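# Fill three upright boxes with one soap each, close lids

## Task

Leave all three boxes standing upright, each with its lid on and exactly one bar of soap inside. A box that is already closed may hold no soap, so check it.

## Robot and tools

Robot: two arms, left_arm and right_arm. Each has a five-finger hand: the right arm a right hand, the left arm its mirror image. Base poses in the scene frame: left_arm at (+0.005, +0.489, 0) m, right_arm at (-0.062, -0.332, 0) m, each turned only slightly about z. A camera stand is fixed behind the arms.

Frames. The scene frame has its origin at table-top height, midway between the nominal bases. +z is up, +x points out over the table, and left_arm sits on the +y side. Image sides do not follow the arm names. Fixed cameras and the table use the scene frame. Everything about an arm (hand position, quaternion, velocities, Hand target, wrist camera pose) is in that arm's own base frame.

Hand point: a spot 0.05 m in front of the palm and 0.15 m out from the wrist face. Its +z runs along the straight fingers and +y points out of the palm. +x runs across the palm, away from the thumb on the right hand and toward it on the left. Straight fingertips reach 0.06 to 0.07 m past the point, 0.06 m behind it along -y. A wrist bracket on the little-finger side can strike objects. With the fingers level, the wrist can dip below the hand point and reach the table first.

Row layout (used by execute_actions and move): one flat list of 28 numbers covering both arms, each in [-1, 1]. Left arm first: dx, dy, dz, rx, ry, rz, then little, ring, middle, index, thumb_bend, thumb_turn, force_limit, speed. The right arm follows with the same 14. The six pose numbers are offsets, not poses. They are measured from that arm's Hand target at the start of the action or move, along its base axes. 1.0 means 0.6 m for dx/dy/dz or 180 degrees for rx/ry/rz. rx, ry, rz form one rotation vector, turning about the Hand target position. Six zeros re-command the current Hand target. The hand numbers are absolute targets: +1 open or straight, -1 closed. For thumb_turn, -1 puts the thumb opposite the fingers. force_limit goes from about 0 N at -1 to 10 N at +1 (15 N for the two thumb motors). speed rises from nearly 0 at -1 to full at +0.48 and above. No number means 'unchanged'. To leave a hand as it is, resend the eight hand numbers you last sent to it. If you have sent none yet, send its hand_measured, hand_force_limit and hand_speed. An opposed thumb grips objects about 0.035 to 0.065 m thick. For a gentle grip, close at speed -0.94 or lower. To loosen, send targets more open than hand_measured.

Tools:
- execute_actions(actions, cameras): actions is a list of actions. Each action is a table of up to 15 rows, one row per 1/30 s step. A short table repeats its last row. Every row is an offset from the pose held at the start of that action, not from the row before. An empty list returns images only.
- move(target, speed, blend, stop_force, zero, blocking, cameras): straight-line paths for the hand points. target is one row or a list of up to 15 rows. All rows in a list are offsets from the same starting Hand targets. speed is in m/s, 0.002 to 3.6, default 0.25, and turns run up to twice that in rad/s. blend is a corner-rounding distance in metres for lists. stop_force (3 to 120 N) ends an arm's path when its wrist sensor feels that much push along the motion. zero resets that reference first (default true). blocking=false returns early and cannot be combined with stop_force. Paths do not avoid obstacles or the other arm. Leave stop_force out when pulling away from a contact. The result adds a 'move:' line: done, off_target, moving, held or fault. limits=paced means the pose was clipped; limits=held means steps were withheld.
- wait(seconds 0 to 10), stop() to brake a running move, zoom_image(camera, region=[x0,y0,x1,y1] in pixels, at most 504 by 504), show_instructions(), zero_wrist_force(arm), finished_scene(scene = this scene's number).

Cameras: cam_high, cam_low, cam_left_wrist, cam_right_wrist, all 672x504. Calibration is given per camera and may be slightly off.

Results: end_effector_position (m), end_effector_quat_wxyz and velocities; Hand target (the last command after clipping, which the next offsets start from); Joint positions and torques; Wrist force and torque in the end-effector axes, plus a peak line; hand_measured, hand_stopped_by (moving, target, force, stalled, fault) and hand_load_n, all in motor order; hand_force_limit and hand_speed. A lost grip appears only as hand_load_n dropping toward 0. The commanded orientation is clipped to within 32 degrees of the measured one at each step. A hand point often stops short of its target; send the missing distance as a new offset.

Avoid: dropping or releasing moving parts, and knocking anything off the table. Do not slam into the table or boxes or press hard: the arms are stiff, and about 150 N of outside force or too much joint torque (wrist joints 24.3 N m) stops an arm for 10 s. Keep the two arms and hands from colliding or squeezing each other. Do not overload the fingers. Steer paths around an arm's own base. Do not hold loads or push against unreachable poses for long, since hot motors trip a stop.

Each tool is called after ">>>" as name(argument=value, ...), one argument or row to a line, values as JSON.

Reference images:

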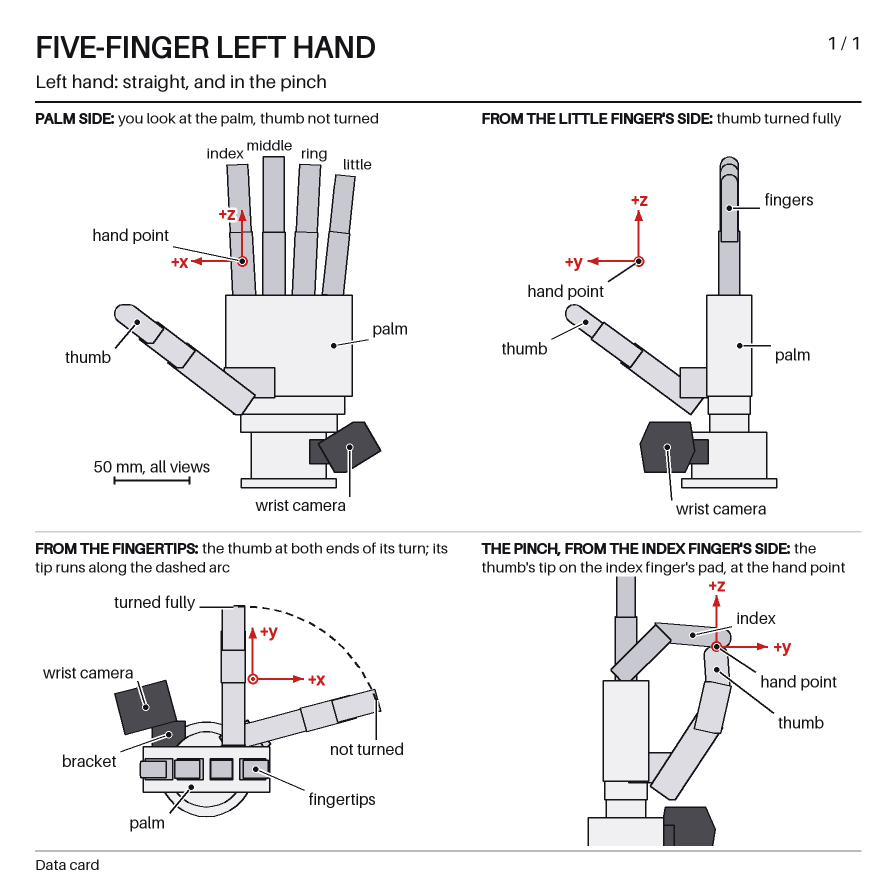

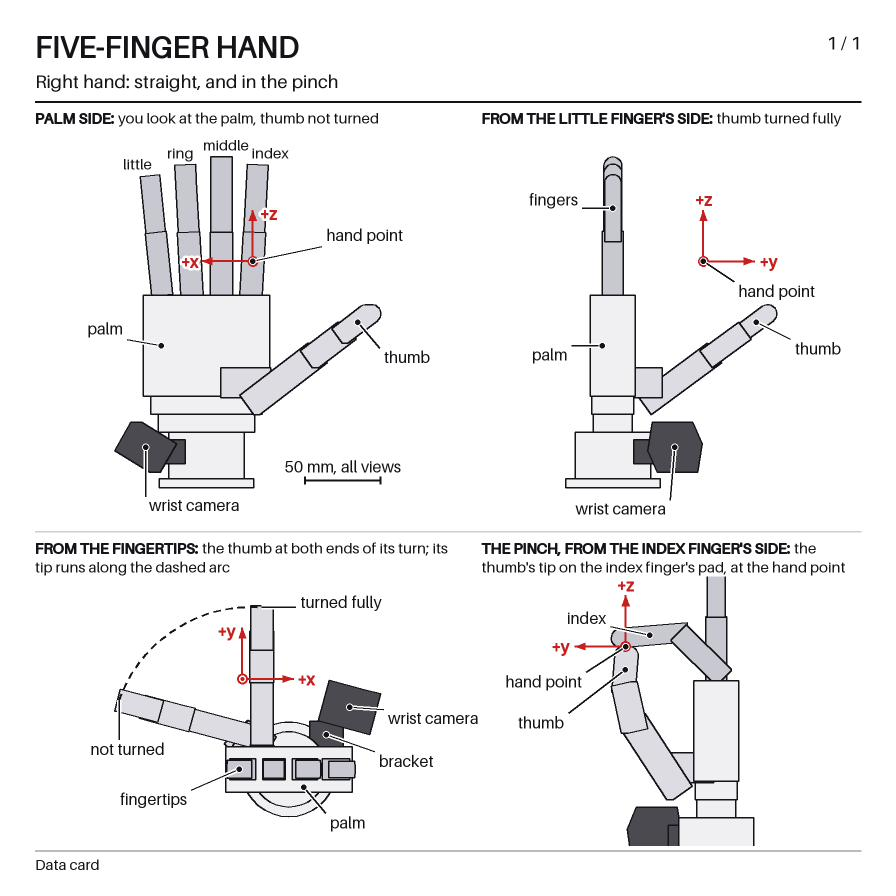

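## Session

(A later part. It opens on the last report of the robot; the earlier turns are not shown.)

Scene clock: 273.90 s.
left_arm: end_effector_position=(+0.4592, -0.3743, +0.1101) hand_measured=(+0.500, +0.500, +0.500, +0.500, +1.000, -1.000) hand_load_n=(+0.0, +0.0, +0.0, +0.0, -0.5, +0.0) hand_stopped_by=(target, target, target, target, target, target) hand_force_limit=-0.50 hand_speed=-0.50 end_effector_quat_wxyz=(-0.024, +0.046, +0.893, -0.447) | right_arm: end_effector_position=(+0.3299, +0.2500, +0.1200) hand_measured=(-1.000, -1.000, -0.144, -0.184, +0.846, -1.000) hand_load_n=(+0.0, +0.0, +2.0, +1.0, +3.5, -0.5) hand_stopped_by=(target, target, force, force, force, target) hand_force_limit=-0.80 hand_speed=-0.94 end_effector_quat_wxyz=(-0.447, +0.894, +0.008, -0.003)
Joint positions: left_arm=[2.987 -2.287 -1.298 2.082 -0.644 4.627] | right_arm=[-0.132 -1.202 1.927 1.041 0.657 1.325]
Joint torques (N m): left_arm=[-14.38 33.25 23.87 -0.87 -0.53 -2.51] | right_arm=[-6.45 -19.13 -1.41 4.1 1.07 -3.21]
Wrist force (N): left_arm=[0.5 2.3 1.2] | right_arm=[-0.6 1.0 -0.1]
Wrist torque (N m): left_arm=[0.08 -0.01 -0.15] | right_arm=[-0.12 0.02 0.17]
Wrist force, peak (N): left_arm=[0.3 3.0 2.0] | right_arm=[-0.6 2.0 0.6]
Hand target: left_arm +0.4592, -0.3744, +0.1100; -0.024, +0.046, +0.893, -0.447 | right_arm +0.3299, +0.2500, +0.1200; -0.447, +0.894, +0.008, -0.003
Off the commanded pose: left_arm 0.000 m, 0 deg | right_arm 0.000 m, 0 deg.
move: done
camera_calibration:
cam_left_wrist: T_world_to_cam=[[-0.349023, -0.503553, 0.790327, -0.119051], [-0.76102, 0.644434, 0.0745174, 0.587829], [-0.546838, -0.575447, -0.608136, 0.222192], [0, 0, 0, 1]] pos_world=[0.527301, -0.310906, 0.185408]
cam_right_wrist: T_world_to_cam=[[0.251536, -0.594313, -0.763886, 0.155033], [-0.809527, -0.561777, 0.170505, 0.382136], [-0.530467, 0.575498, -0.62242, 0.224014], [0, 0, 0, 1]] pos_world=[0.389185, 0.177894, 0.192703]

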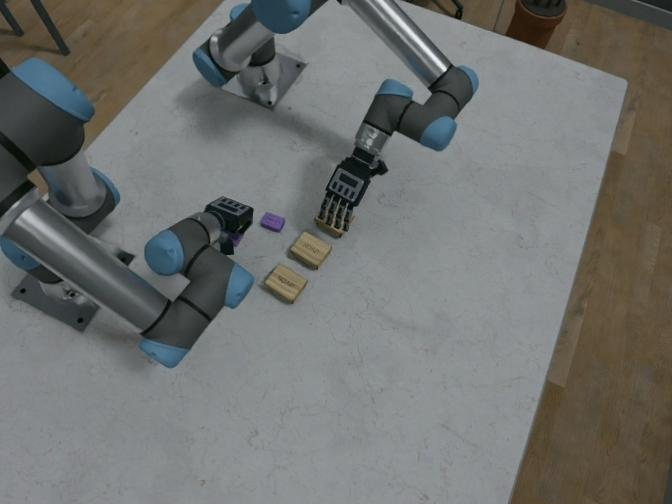

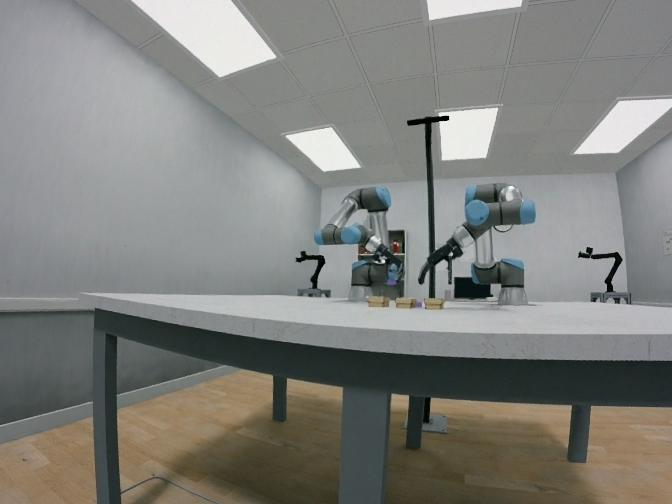

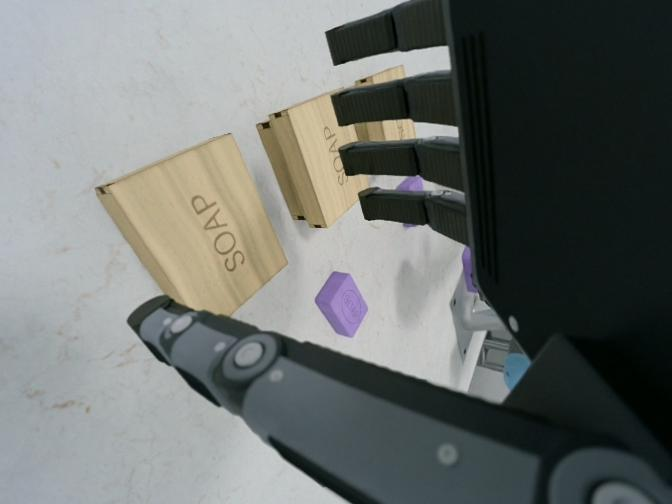

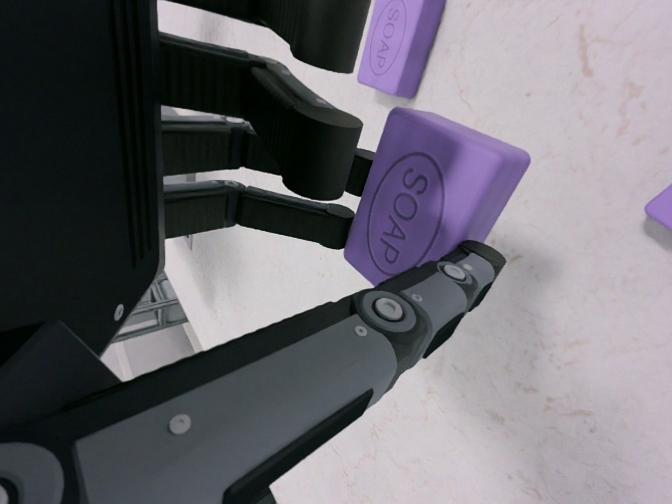

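>>> move(
  target=[-0.003,-0.0004,-0.0572,0,0,0,0.5,0.5,0.5,0.5,1,-1,-0.5,-0.5,0,0,0,0,0,0,-1,-1,-0.4,-0.4,0.6,-1,-0.8,-0.94],
  speed=0.1,
  cameras=["cam_low","cam_left_wrist"],
)

>>> zoom_image(
  camera="cam_left_wrist",
  region=[90, 90, 350, 350],
)

>>> zoom_image(
  camera="cam_low",
  region=[415, 270, 455, 310],
)

Scene clock: 293.83 s.
left_arm: end_effector_position=(+0.4574, -0.3746, +0.0758) hand_measured=(+0.500, +0.500, +0.500, +0.500, +1.000, -1.000) hand_load_n=(+0.0, +0.0, +0.0, +0.0, +0.0, +0.0) hand_stopped_by=(target, target, target, target, target, target) hand_force_limit=-0.50 hand_speed=-0.50 end_effector_quat_wxyz=(-0.024, +0.046, +0.893, -0.447) | right_arm: end_effector_position=(+0.3299, +0.2500, +0.1200) hand_measured=(-1.000, -1.000, -0.144, -0.184, +0.846, -1.000) hand_load_n=(+0.0, +0.0, +2.0, +1.0, +3.5, -0.5) hand_stopped_by=(target, target, force, force, force, target) hand_force_limit=-0.80 hand_speed=-0.94 end_effector_quat_wxyz=(-0.447, +0.894, +0.008, -0.003)
Joint positions: left_arm=[2.986 -2.322 -1.332 2.153 -0.644 4.625] | right_arm=[-0.132 -1.202 1.927 1.041 0.657 1.325]
Joint torques (N m): left_arm=[-13.58 33.28 3.41 -0.65 0.2 -2.5] | right_arm=[-5.3 -19.72 -1.41 4.02 0.49 -3.07]
Wrist force (N): left_arm=[0.6 2.3 1.1] | right_arm=[-0.5 0.9 -0.1]
Wrist torque (N m): left_arm=[0.08 -0.03 -0.16] | right_arm=[-0.15 0.01 0.16]
Wrist force, peak (N): left_arm=[0.6 2.8 1.3] | right_arm=[-0.7 1.5 -0.2]
Hand target: left_arm +0.4574, -0.3746, +0.0756; -0.024, +0.046, +0.893, -0.447 | right_arm +0.3299, +0.2500, +0.1200; -0.447, +0.894, +0.008, -0.003
Off the commanded pose: left_arm 0.000 m, 0 deg | right_arm 0.000 m, 0 deg.
move: done
camera_calibration:
cam_left_wrist: T_world_to_cam=[[-0.349023, -0.503553, 0.790327, -0.0926868], [-0.76102, 0.644434, 0.0745174, 0.589284], [-0.546838, -0.575447, -0.608136, 0.200231], [0, 0, 0, 1]] pos_world=[0.525601, -0.311206, 0.151108]
Images, in order (width x height): cam_low 672x504, cam_left_wrist 672x504.

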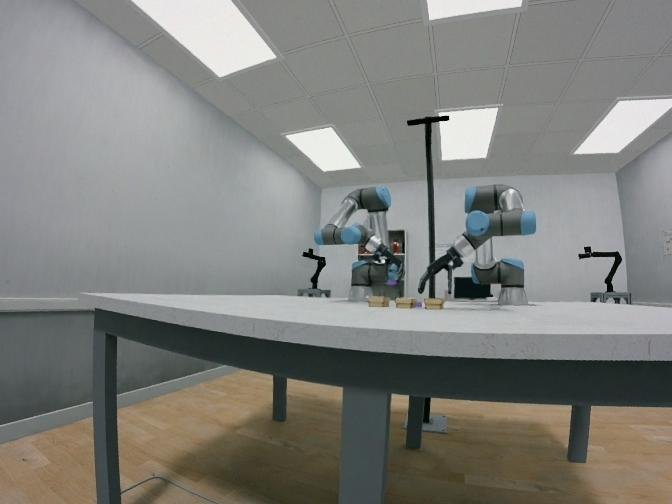

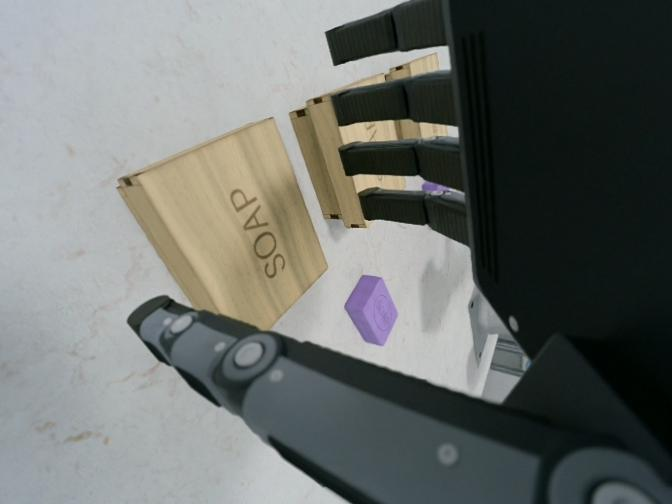

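Scaled by 1.938 from the camera's 672x504 image, which has a finer 960x720 frame.

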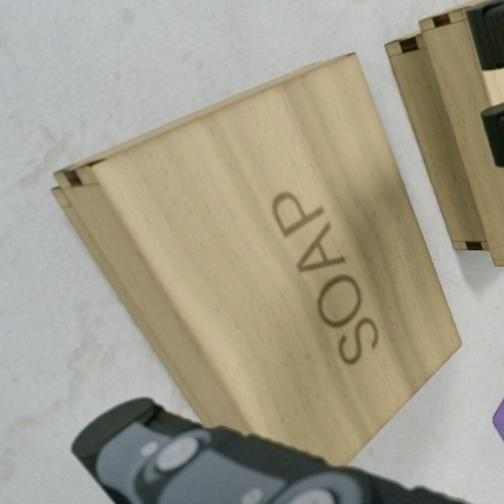

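Scaled by 12.600 from the camera's 672x504 image, which has a finer 960x720 frame.

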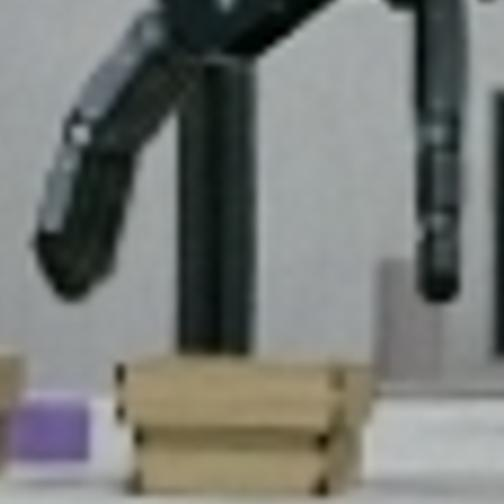

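>>> move(
  target=[-0.0015,-0.0132,-0.0562,0,0,0,0.5,0.5,0.5,0.5,1,-1,-0.5,-0.5,0,0,0,0,0,0,-1,-1,-0.4,-0.4,0.6,-1,-0.8,-0.94],
  speed=0.08,
  stop_force=5,
  cameras=["cam_left_wrist"],
)

>>> move(
  target=[0,0,0,0,0,0,0.5,0.5,0.1,0.1,0.5,-1,-0.5,-0.94,0,0,0,0,0,0,-1,-1,-0.4,-0.4,0.6,-1,-0.8,-0.94],
  cameras=["cam_low"],
)

>>> zoom_image(
  camera="cam_low",
  region=[415, 270, 455, 310],
)

Scene clock: 304.43 s.
left_arm: end_effector_position=(+0.4565, -0.3825, +0.0419) hand_measured=(+0.500, +0.500, +0.500, +0.500, +1.000, -1.000) hand_load_n=(+0.0, +0.0, +0.0, +0.0, +0.0, +0.5) hand_stopped_by=(target, target, target, target, target, target) hand_force_limit=-0.50 hand_speed=-0.50 end_effector_quat_wxyz=(-0.024, +0.046, +0.893, -0.447) | right_arm: end_effector_position=(+0.3299, +0.2500, +0.1200) hand_measured=(-1.000, -1.000, -0.144, -0.184, +0.846, -1.000) hand_load_n=(+0.0, +0.0, +2.0, +1.0, +4.0, -0.5) hand_stopped_by=(target, target, force, force, force, target) hand_force_limit=-0.80 hand_speed=-0.94 end_effector_quat_wxyz=(-0.447, +0.894, +0.008, -0.003)
Joint positions: left_arm=[2.971 -2.366 -1.344 2.228 -0.645 4.6] | right_arm=[-0.132 -1.202 1.927 1.041 0.657 1.325]
Joint torques (N m): left_arm=[-13.98 34.35 2.97 -0.76 -0.45 -2.65] | right_arm=[-5.34 -19.55 -1.21 3.99 -0.28 -3.08]
Wrist force (N): left_arm=[0.6 2.7 1.1] | right_arm=[-0.5 1.3 0.0]
Wrist torque (N m): left_arm=[0.14 -0.02 -0.18] | right_arm=[-0.11 0.00 0.18]
Wrist force, peak (N): left_arm=[0.5 3.0 1.6] | right_arm=[-0.9 1.5 -0.1]
Hand target: left_arm +0.4565, -0.3825, +0.0419; -0.024, +0.046, +0.893, -0.447 | right_arm +0.3299, +0.2500, +0.1200; -0.447, +0.894, +0.008, -0.003
Off the commanded pose: left_arm 0.000 m, 0 deg | right_arm 0.000 m, 0 deg.
move: done
camera_calibration:
cam_left_wrist: T_world_to_cam=[[-0.349023, -0.503553, 0.790327, -0.0701869], [-0.76102, 0.644434, 0.0745174, 0.596217], [-0.546838, -0.575447, -0.608136, 0.174577], [0, 0, 0, 1]] pos_world=[0.524701, -0.319106, 0.117208]
Images, in order (width x height): cam_left_wrist 672x504.

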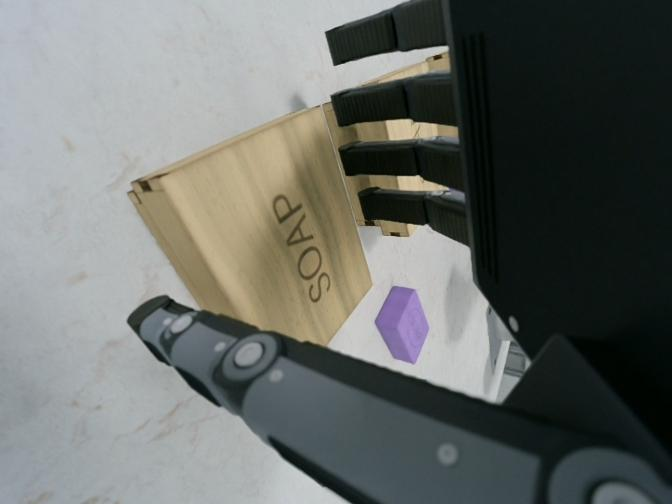

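Scene clock: 306.40 s.
left_arm: end_effector_position=(+0.4565, -0.3825, +0.0419) hand_measured=(+0.500, +0.500, +0.218, +0.208, +0.852, -1.000) hand_load_n=(+0.0, -0.5, +1.0, +4.0, +5.0, -0.5) hand_stopped_by=(target, target, force, force, force, target) hand_force_limit=-0.50 hand_speed=-0.94 end_effector_quat_wxyz=(-0.024, +0.046, +0.893, -0.447) | right_arm: end_effector_position=(+0.3299, +0.2500, +0.1200) hand_measured=(-1.000, -1.000, -0.144, -0.184, +0.846, -1.000) hand_load_n=(+0.0, +0.0, +1.5, +1.0, +3.5, -0.5) hand_stopped_by=(target, target, force, force, force, target) hand_force_limit=-0.80 hand_speed=-0.94 end_effector_quat_wxyz=(-0.447, +0.894, +0.008, -0.003)
Joint positions: left_arm=[2.971 -2.366 -1.344 2.228 -0.645 4.6] | right_arm=[-0.132 -1.202 1.927 1.041 0.657 1.325]
Joint torques (N m): left_arm=[-13.82 34.28 3.62 -1.09 -0.03 -2.45] | right_arm=[-5.8 -19.07 -1.42 4.02 -0.37 -2.93]
Wrist force (N): left_arm=[0.5 2.8 1.5] | right_arm=[-0.4 0.9 0.1]
Wrist torque (N m): left_arm=[0.13 0.01 -0.19] | right_arm=[-0.18 -0.03 0.18]
Wrist force, peak (N): left_arm=[0.7 2.8 1.5] | right_arm=[-0.6 1.5 -0.3]
Hand target: left_arm +0.4565, -0.3825, +0.0419; -0.024, +0.046, +0.893, -0.447 | right_arm +0.3299, +0.2500, +0.1200; -0.447, +0.894, +0.008, -0.003
Off the commanded pose: left_arm 0.000 m, 0 deg | right_arm 0.000 m, 0 deg.
move: done
Images, in order (width x height): cam_low 672x504.

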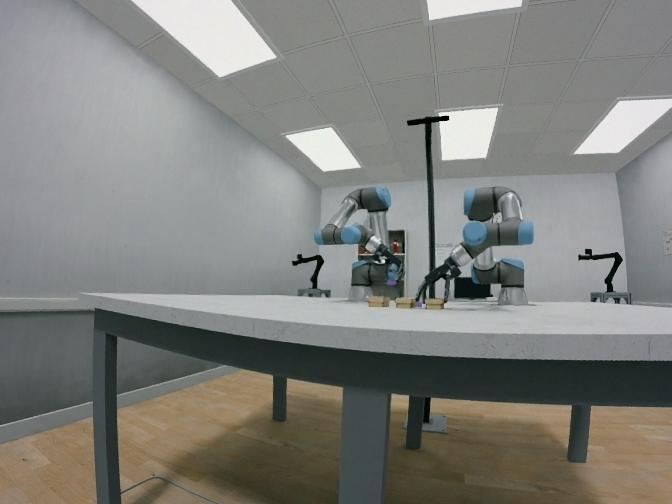

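Scaled by 12.600 from the camera's 672x504 image, which has a finer 960x720 frame.

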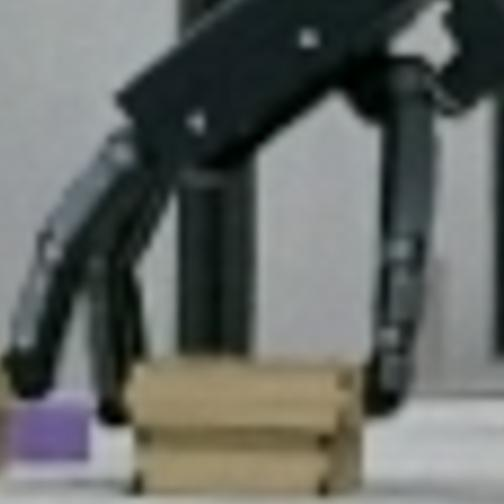

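>>> move(
  target=[0,0,0.06,0,0,0,0.5,0.5,0.1,0.1,0.5,-1,-0.5,-0.94,0,0,0,0,0,0,-1,-1,-0.4,-0.4,0.6,-1,-0.8,-0.94],
  speed=0.06,
  cameras=["all"],
)

>>> zoom_image(
  camera="cam_low",
  region=[415, 270, 455, 310],
)

>>> zoom_image(
  camera="cam_left_wrist",
  region=[80, 120, 240, 280],
)

Scene clock: 315.63 s.
left_arm: end_effector_position=(+0.4565, -0.3826, +0.0778) hand_measured=(+0.500, +0.500, +0.218, +0.208, +0.852, -1.000) hand_load_n=(+0.0, +0.0, +1.0, +3.5, +5.5, -0.5) hand_stopped_by=(target, target, force, force, force, target) hand_force_limit=-0.50 hand_speed=-0.94 end_effector_quat_wxyz=(-0.024, +0.046, +0.893, -0.447) | right_arm: end_effector_position=(+0.3299, +0.2500, +0.1200) hand_measured=(-1.000, -1.000, -0.144, -0.184, +0.846, -1.000) hand_load_n=(+0.0, +0.0, +2.0, +1.0, +3.5, -0.5) hand_stopped_by=(target, target, force, force, force, target) hand_force_limit=-0.80 hand_speed=-0.94 end_effector_quat_wxyz=(-0.447, +0.894, +0.008, -0.003)
Joint positions: left_arm=[2.971 -2.322 -1.321 2.161 -0.645 4.6] | right_arm=[-0.132 -1.202 1.927 1.041 0.657 1.325]
Joint torques (N m): left_arm=[-6.47 53.79 24.08 -3.99 1.58 2.39] | right_arm=[-5.72 -19.21 -2.34 4.18 -1 -2.93]
Wrist force (N): left_arm=[0.5 2.6 1.1] | right_arm=[-0.4 1.1 0.0]
Wrist torque (N m): left_arm=[0.13 -0.02 -0.17] | right_arm=[-0.13 -0.01 0.18]
Wrist force, peak (N): left_arm=[0.4 3.1 1.8] | right_arm=[-0.6 1.4 -0.1]
Hand target: left_arm +0.4565, -0.3825, +0.0779; -0.024, +0.046, +0.893, -0.447 | right_arm +0.3299, +0.2500, +0.1200; -0.447, +0.894, +0.008, -0.003
Off the commanded pose: left_arm 0.000 m, 0 deg | right_arm 0.000 m, 0 deg.
move: done
camera_calibration:
cam_left_wrist: T_world_to_cam=[[-0.349023, -0.503553, 0.790327, -0.0987239], [-0.76102, 0.644434, 0.0745174, 0.593522], [-0.546838, -0.575447, -0.608136, 0.196357], [0, 0, 0, 1]] pos_world=[0.524601, -0.319206, 0.153208]
cam_right_wrist: T_world_to_cam=[[0.251536, -0.594313, -0.763886, 0.155033], [-0.809527, -0.561777, 0.170505, 0.382136], [-0.530467, 0.575498, -0.62242, 0.224014], [0, 0, 0, 1]] pos_world=[0.389185, 0.177894, 0.192703]

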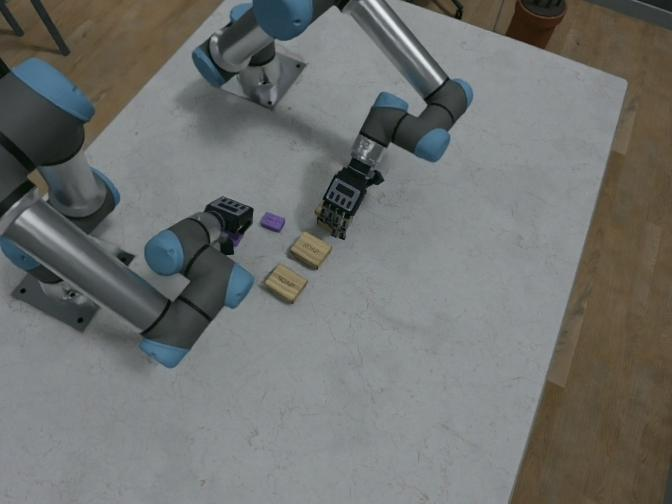

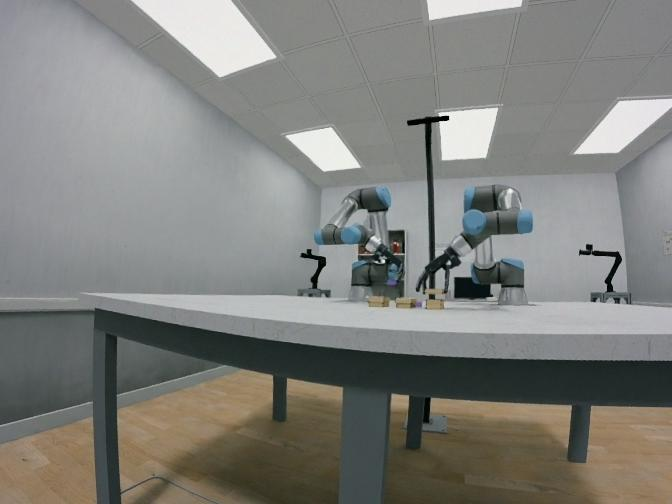

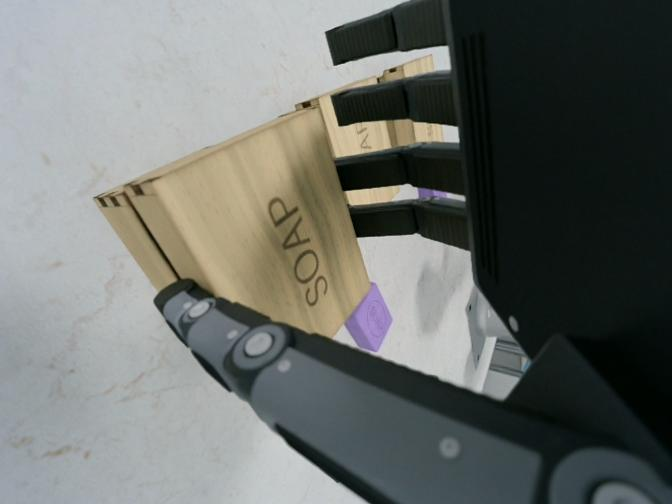

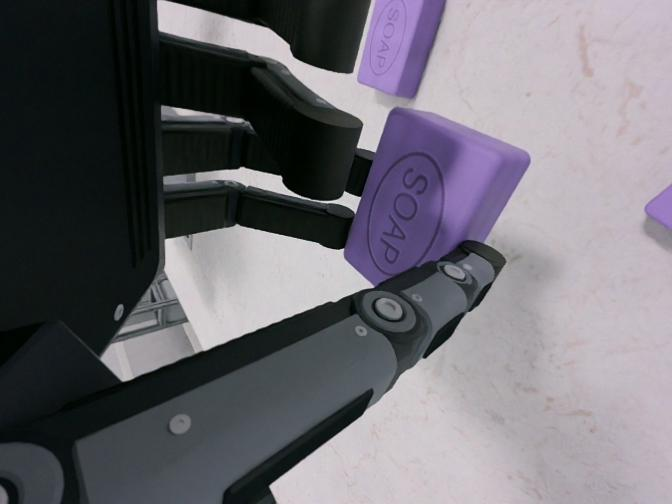

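Scaled by 12.600 from the camera's 672x504 image, which has a finer 960x720 frame.

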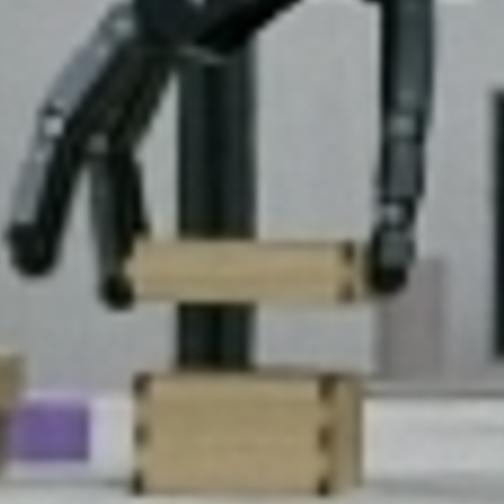

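Scaled by 3.150 from the camera's 672x504 image, which has a finer 960x720 frame.

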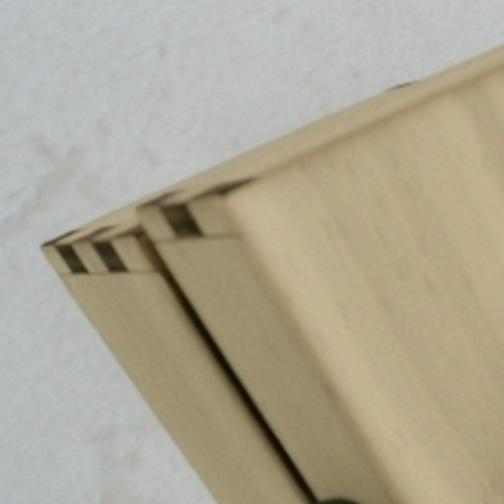

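>>> move(
  target=[
    [0,0,0.08,0,0,0,0.5,0.5,0.1,0.1,0.5,-1,-0.5,-0.94,0,0,0,0,0,0,-1,-1,-0.4,-0.4,0.6,-1,-0.8,-0.94],
    [0,0.3875,0.3,0,0,0,0.5,0.5,0.1,0.1,0.5,-1,-0.5,-0.94,0.08,0.05,0,0,0,-0.0511,-1,-1,-0.4,-0.4,0.6,-1,-0.8,-0.94],
    [0,0.3875,0.3,0,0,0,0.5,0.5,0.1,0.1,0.5,-1,-0.5,-0.94,0.2277,0.3177,0,0,0,-0.0511,-1,-1,-0.4,-0.4,0.6,-1,-0.8,-0.94],
  ],
  blend=[0.02,0.02,0],
  speed=0.17,
  cameras=["all"],
)

>>> zoom_image(
  camera="cam_right_wrist",
  region=[432, 0, 672, 240],
)

Scene clock: 340.30 s.
left_arm: end_effector_position=(+0.4565, -0.1500, +0.2579) hand_measured=(+0.500, +0.500, +0.218, +0.208, +0.852, -1.000) hand_load_n=(+0.0, -0.5, +1.0, +3.5, +5.5, -1.0) hand_stopped_by=(target, target, force, force, force, target) hand_force_limit=-0.50 hand_speed=-0.94 end_effector_quat_wxyz=(-0.024, +0.046, +0.893, -0.447) | right_arm: end_effector_position=(+0.4665, +0.4406, +0.1200) hand_measured=(-1.000, -1.000, -0.144, -0.184, +0.846, -1.000) hand_load_n=(+0.0, +0.0, +2.0, +1.0, +3.5, -0.5) hand_stopped_by=(target, target, force, force, force, target) hand_force_limit=-0.80 hand_speed=-0.94 end_effector_quat_wxyz=(-0.446, +0.892, -0.064, +0.032)
Joint positions: left_arm=[3.429 -2.07 -1.396 1.423 -0.737 5.315] | right_arm=[0.278 -0.938 1.301 0.708 0.752 2.212]
Joint torques (N m): left_arm=[14.94 45.99 24.73 -4.42 -0.67 2.44] | right_arm=[9.55 -35.47 -26.82 2.91 1.31 2.23]
Wrist force (N): left_arm=[0.2 2.5 1.5] | right_arm=[-0.5 1.1 -0.3]
Wrist torque (N m): left_arm=[0.03 0.11 -0.22] | right_arm=[-0.12 0.01 0.08]
Wrist force, peak (N): left_arm=[0.5 3.6 1.8] | right_arm=[-0.7 1.6 -0.4]
Hand target: left_arm +0.4565, -0.1500, +0.2579; -0.024, +0.046, +0.893, -0.447 | right_arm +0.4666, +0.4406, +0.1200; -0.446, +0.892, -0.064, +0.032
Off the commanded pose: left_arm 0.000 m, 0 deg | right_arm 0.000 m, 0 deg.
move: done
camera_calibration:
cam_left_wrist: T_world_to_cam=[[-0.349023, -0.503553, 0.790327, -0.123822], [-0.76102, 0.644434, 0.0745174, 0.43029], [-0.546838, -0.575447, -0.608136, 0.439725], [0, 0, 0, 1]] pos_world=[0.524701, -0.0866058, 0.333208]
cam_right_wrist: T_world_to_cam=[[0.153294, -0.626907, -0.763864, 0.294165], [-0.888944, -0.425102, 0.170488, 0.576553], [-0.4316, 0.652898, -0.622451, 0.106507], [0, 0, 0, 1]] pos_world=[0.513398, 0.35997, 0.192703]

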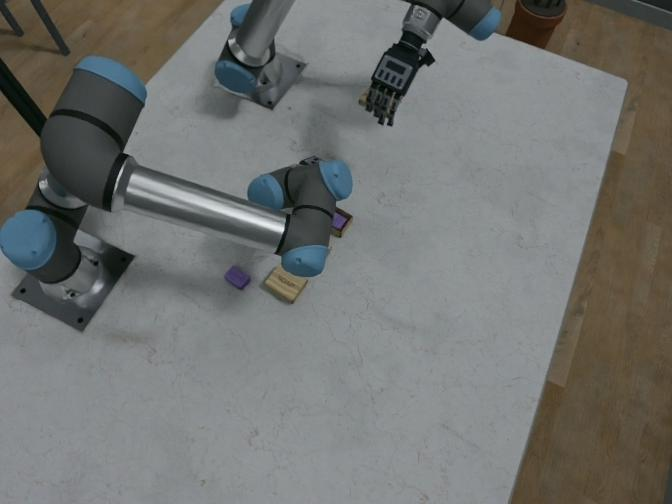

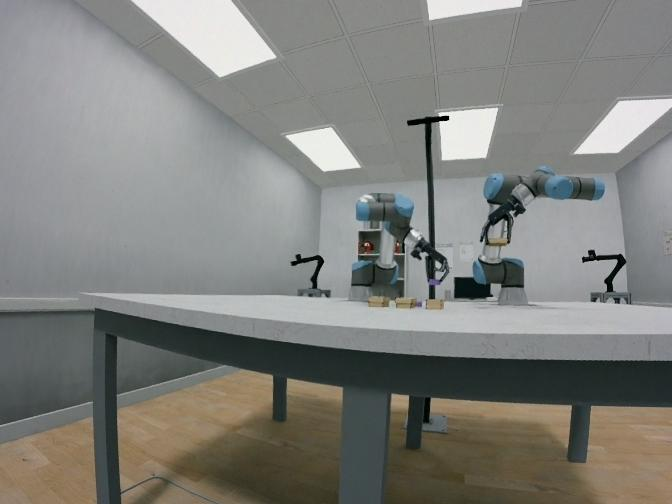

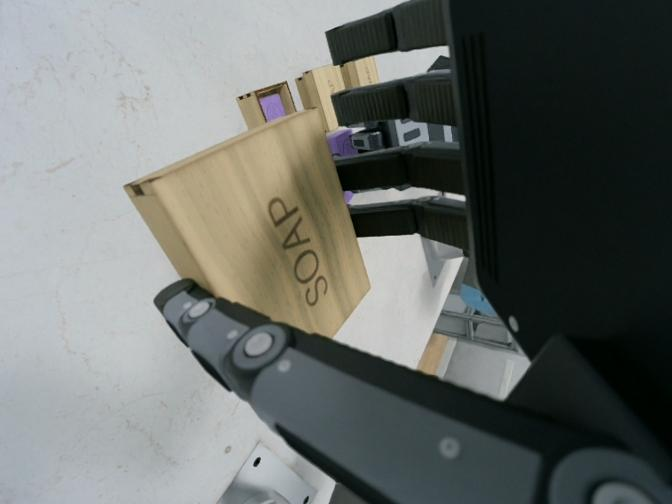

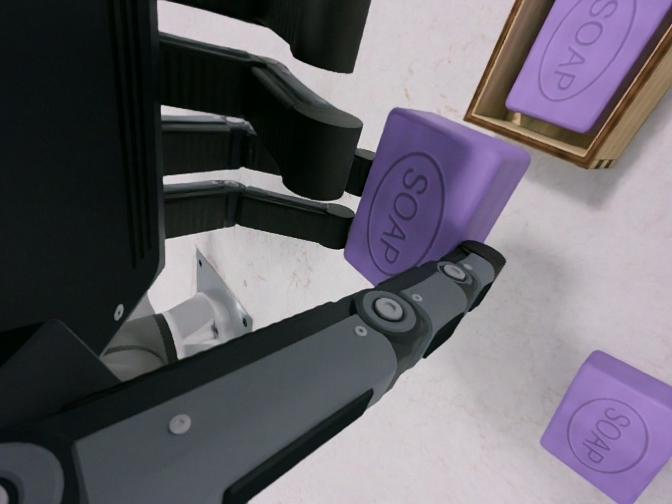

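Scaled by 2.100 from the camera's 672x504 image, which has a finer 960x720 frame.

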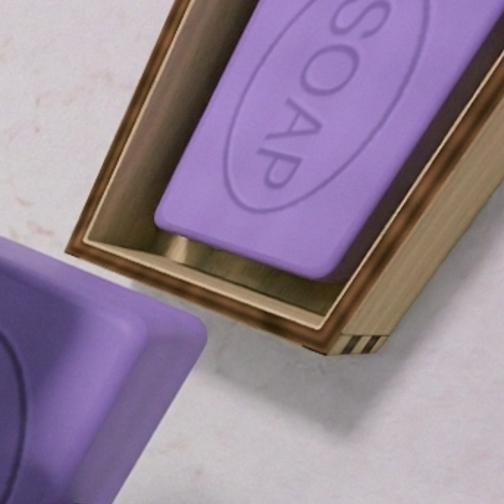

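>>> move(
  target=[
    [0,0,0,0,0,0,0.5,0.5,0.1,0.1,0.5,-1,-0.5,-0.94,-0.15,-0.3,0,0,0,0,-1,-1,-0.4,-0.4,0.6,-1,-0.8,-0.94],
    [0,-0.3875,-0.25,0,0,0,0.5,0.5,0.1,0.1,0.5,-1,-0.5,-0.94,-0.261,-0.4343,0,0,0,0,-1,-1,-0.4,-0.4,0.6,-1,-0.8,-0.94],
    [0,-0.3875,-0.3,0,0,0,0.5,0.5,0.1,0.1,0.5,-1,-0.5,-0.94,-0.261,-0.4343,0,0,0,0,-1,-1,-0.4,-0.4,0.6,-1,-0.8,-0.94],
  ],
  blend=[0.03,0.01,0],
  speed=[0.2,0.17,0.1],
  cameras=["all"],
)

>>> zoom_image(
  camera="cam_low",
  region=[415, 270, 455, 310],
)

>>> zoom_image(
  camera="cam_left_wrist",
  region=[80, 120, 240, 280],
)

>>> zoom_image(
  camera="cam_high",
  region=[200, 120, 400, 320],
)

Scene clock: 362.53 s.
left_arm: end_effector_position=(+0.4565, -0.3825, +0.0780) hand_measured=(+0.500, +0.500, +0.218, +0.208, +0.852, -1.000) hand_load_n=(+0.0, +0.0, +1.0, +3.5, +5.5, -0.5) hand_stopped_by=(target, target, force, force, force, target) hand_force_limit=-0.50 hand_speed=-0.94 end_effector_quat_wxyz=(-0.024, +0.046, +0.893, -0.447) | right_arm: end_effector_position=(+0.3100, +0.1800, +0.1200) hand_measured=(-1.000, -1.000, -0.144, -0.184, +0.846, -1.000) hand_load_n=(+0.0, +0.0, +1.5, +1.0, +4.0, +0.0) hand_stopped_by=(target, target, force, force, force, target) hand_force_limit=-0.80 hand_speed=-0.94 end_effector_quat_wxyz=(-0.446, +0.892, -0.064, +0.032)
Joint positions: left_arm=[2.971 -2.322 -1.321 2.16 -0.645 4.6] | right_arm=[-0.392 -1.301 2.115 1.075 0.683 1.169]
Joint torques (N m): left_arm=[-14.66 34.19 4.58 -0.61 -0.44 -2.61] | right_arm=[-6.1 -33.15 -0.02 4.21 1.29 -3.23]
Wrist force (N): left_arm=[0.6 2.8 1.2] | right_arm=[-0.6 0.9 0.1]
Wrist torque (N m): left_arm=[0.14 -0.03 -0.18] | right_arm=[-0.17 0.01 0.16]
Wrist force, peak (N): left_arm=[0.3 3.4 1.8] | right_arm=[-0.7 1.4 -0.2]
Hand target: left_arm +0.4565, -0.3825, +0.0779; -0.024, +0.046, +0.893, -0.447 | right_arm +0.3100, +0.1800, +0.1200; -0.446, +0.892, -0.064, +0.032
Off the commanded pose: left_arm 0.000 m, 0 deg | right_arm 0.000 m, 0 deg.
move: done
camera_calibration:
cam_left_wrist: T_world_to_cam=[[-0.349063, -0.50352, 0.790331, -0.0987663], [-0.761002, 0.64446, 0.0744768, 0.593524], [-0.546837, -0.575446, -0.608137, 0.196591], [0, 0, 0, 1]] pos_world=[0.524701, -0.319106, 0.153409]
cam_right_wrist: T_world_to_cam=[[0.153287, -0.626897, -0.763874, 0.154787], [-0.888906, -0.42516, 0.170544, 0.326633], [-0.431682, 0.65287, -0.622424, 0.209134], [0, 0, 0, 1]] pos_world=[0.356898, 0.0993697, 0.192703]

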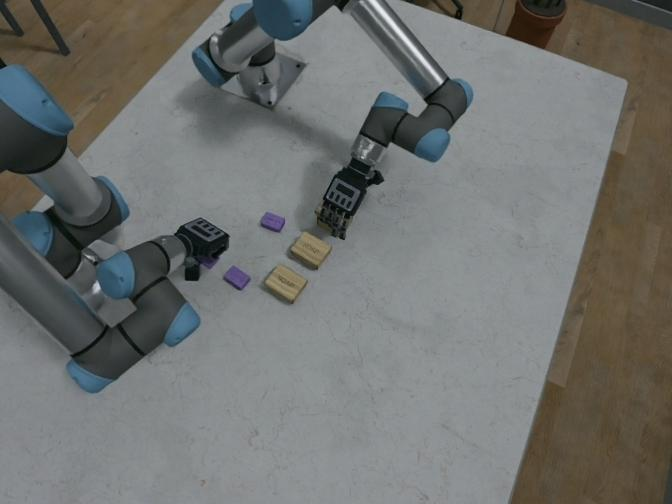

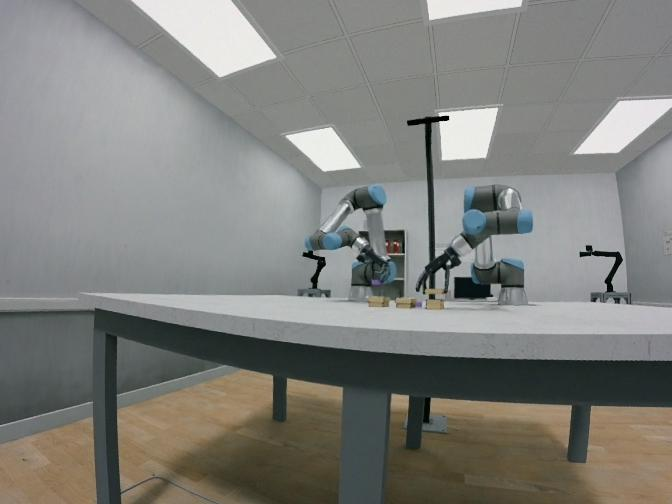

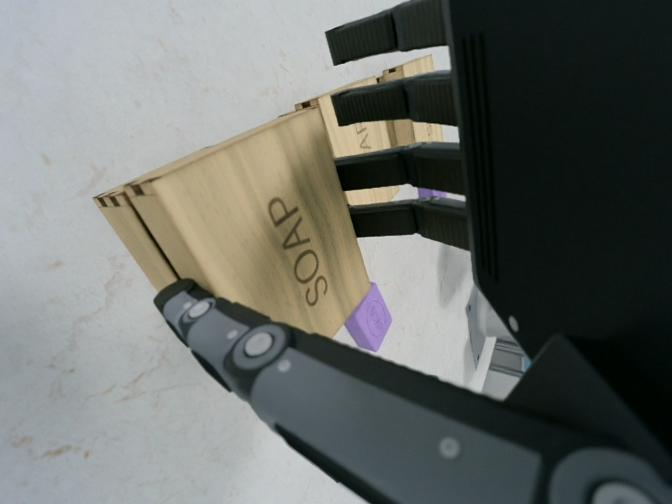

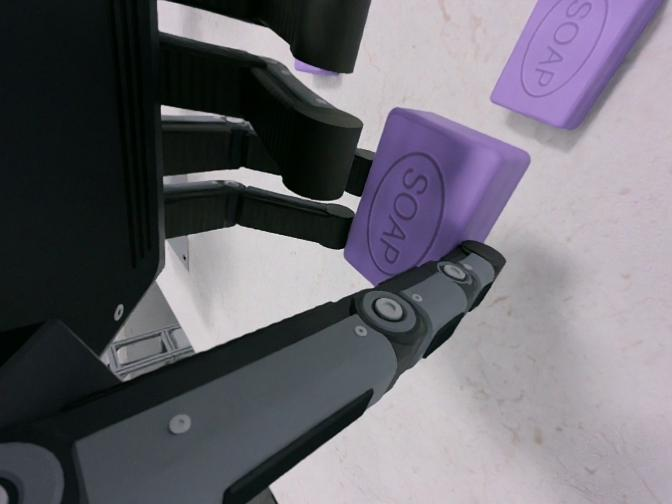

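Scaled by 12.600 from the camera's 672x504 image, which has a finer 960x720 frame.

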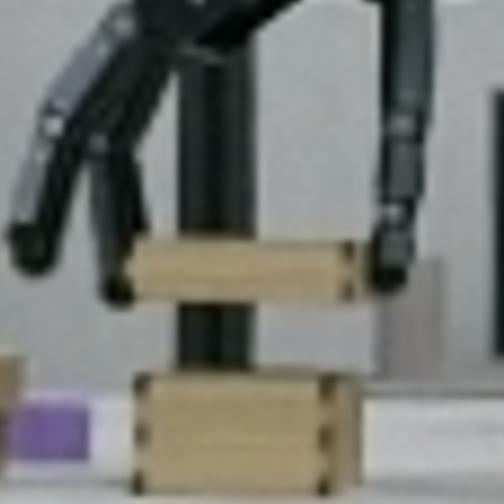

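Scaled by 3.150 from the camera's 672x504 image, which has a finer 960x720 frame.

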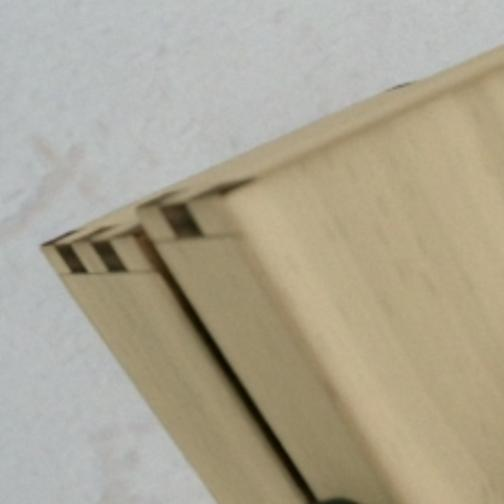

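Scaled by 2.520 from the camera's 672x504 image, which has a finer 960x720 frame.

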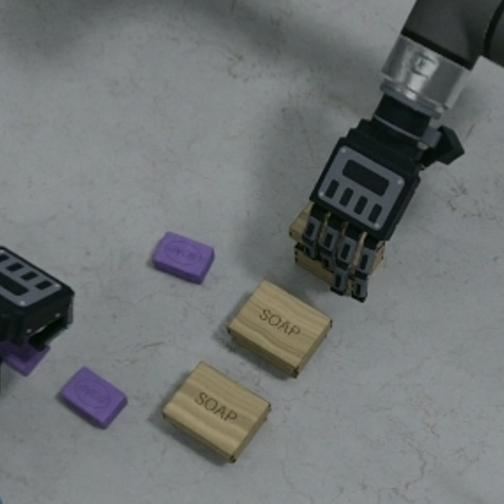

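>>> move(
  target=[0,0,-0.06,0,0,0,0.5,0.5,0.1,0.1,0.5,-1,-0.5,-0.94,0,0,0,0,0,0,-1,-1,-0.4,-0.4,0.6,-1,-0.8,-0.94],
  speed=0.04,
  stop_force=3.5,
  cameras=["cam_low"],
)

>>> zoom_image(
  camera="cam_low",
  region=[415, 270, 455, 310],
)

Scene clock: 370.47 s.
left_arm: end_effector_position=(+0.4565, -0.3825, +0.0419) hand_measured=(+0.500, +0.500, +0.218, +0.208, +0.852, -1.000) hand_load_n=(+0.0, +0.0, +1.0, +3.5, +5.5, -0.5) hand_stopped_by=(target, target, force, force, force, target) hand_force_limit=-0.50 hand_speed=-0.94 end_effector_quat_wxyz=(-0.024, +0.046, +0.893, -0.447) | right_arm: end_effector_position=(+0.3100, +0.1800, +0.1200) hand_measured=(-1.000, -1.000, -0.144, -0.184, +0.846, -1.000) hand_load_n=(+0.0, +0.0, +2.0, +1.0, +4.0, +0.0) hand_stopped_by=(target, target, force, force, force, target) hand_force_limit=-0.80 hand_speed=-0.94 end_effector_quat_wxyz=(-0.446, +0.892, -0.064, +0.032)
Joint positions: left_arm=[2.971 -2.366 -1.344 2.228 -0.645 4.6] | right_arm=[-0.392 -1.301 2.115 1.075 0.683 1.169]
Joint torques (N m): left_arm=[-6.73 34.28 3.4 -0.73 0.14 -2.61] | right_arm=[-5.95 -33.35 -0.37 4.11 1.14 -3.21]
Wrist force (N): left_arm=[0.5 2.6 1.3] | right_arm=[-0.4 1.0 0.2]
Wrist torque (N m): left_arm=[0.13 0.00 -0.18] | right_arm=[-0.15 -0.03 0.17]
Wrist force, peak (N): left_arm=[0.6 2.8 1.8] | right_arm=[-0.5 1.3 0.0]
Hand target: left_arm +0.4565, -0.3825, +0.0419; -0.024, +0.046, +0.893, -0.447 | right_arm +0.3100, +0.1800, +0.1200; -0.446, +0.892, -0.064, +0.032
Off the commanded pose: left_arm 0.000 m, 0 deg | right_arm 0.000 m, 0 deg.
move: done
Images, in order (width x height): cam_low 672x504.

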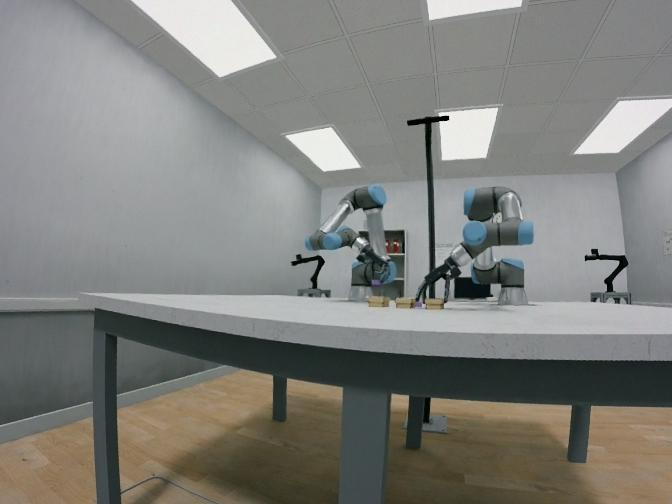

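Scaled by 12.600 from the camera's 672x504 image, which has a finer 960x720 frame.

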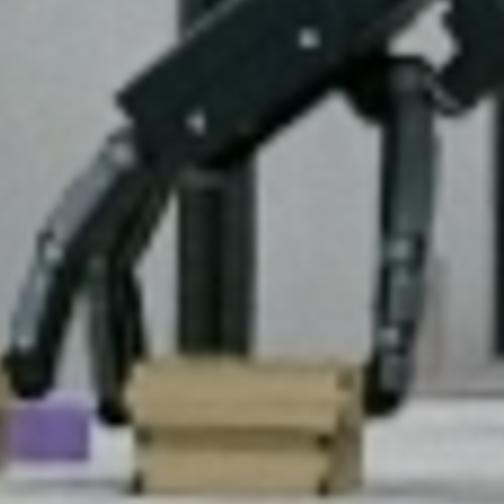

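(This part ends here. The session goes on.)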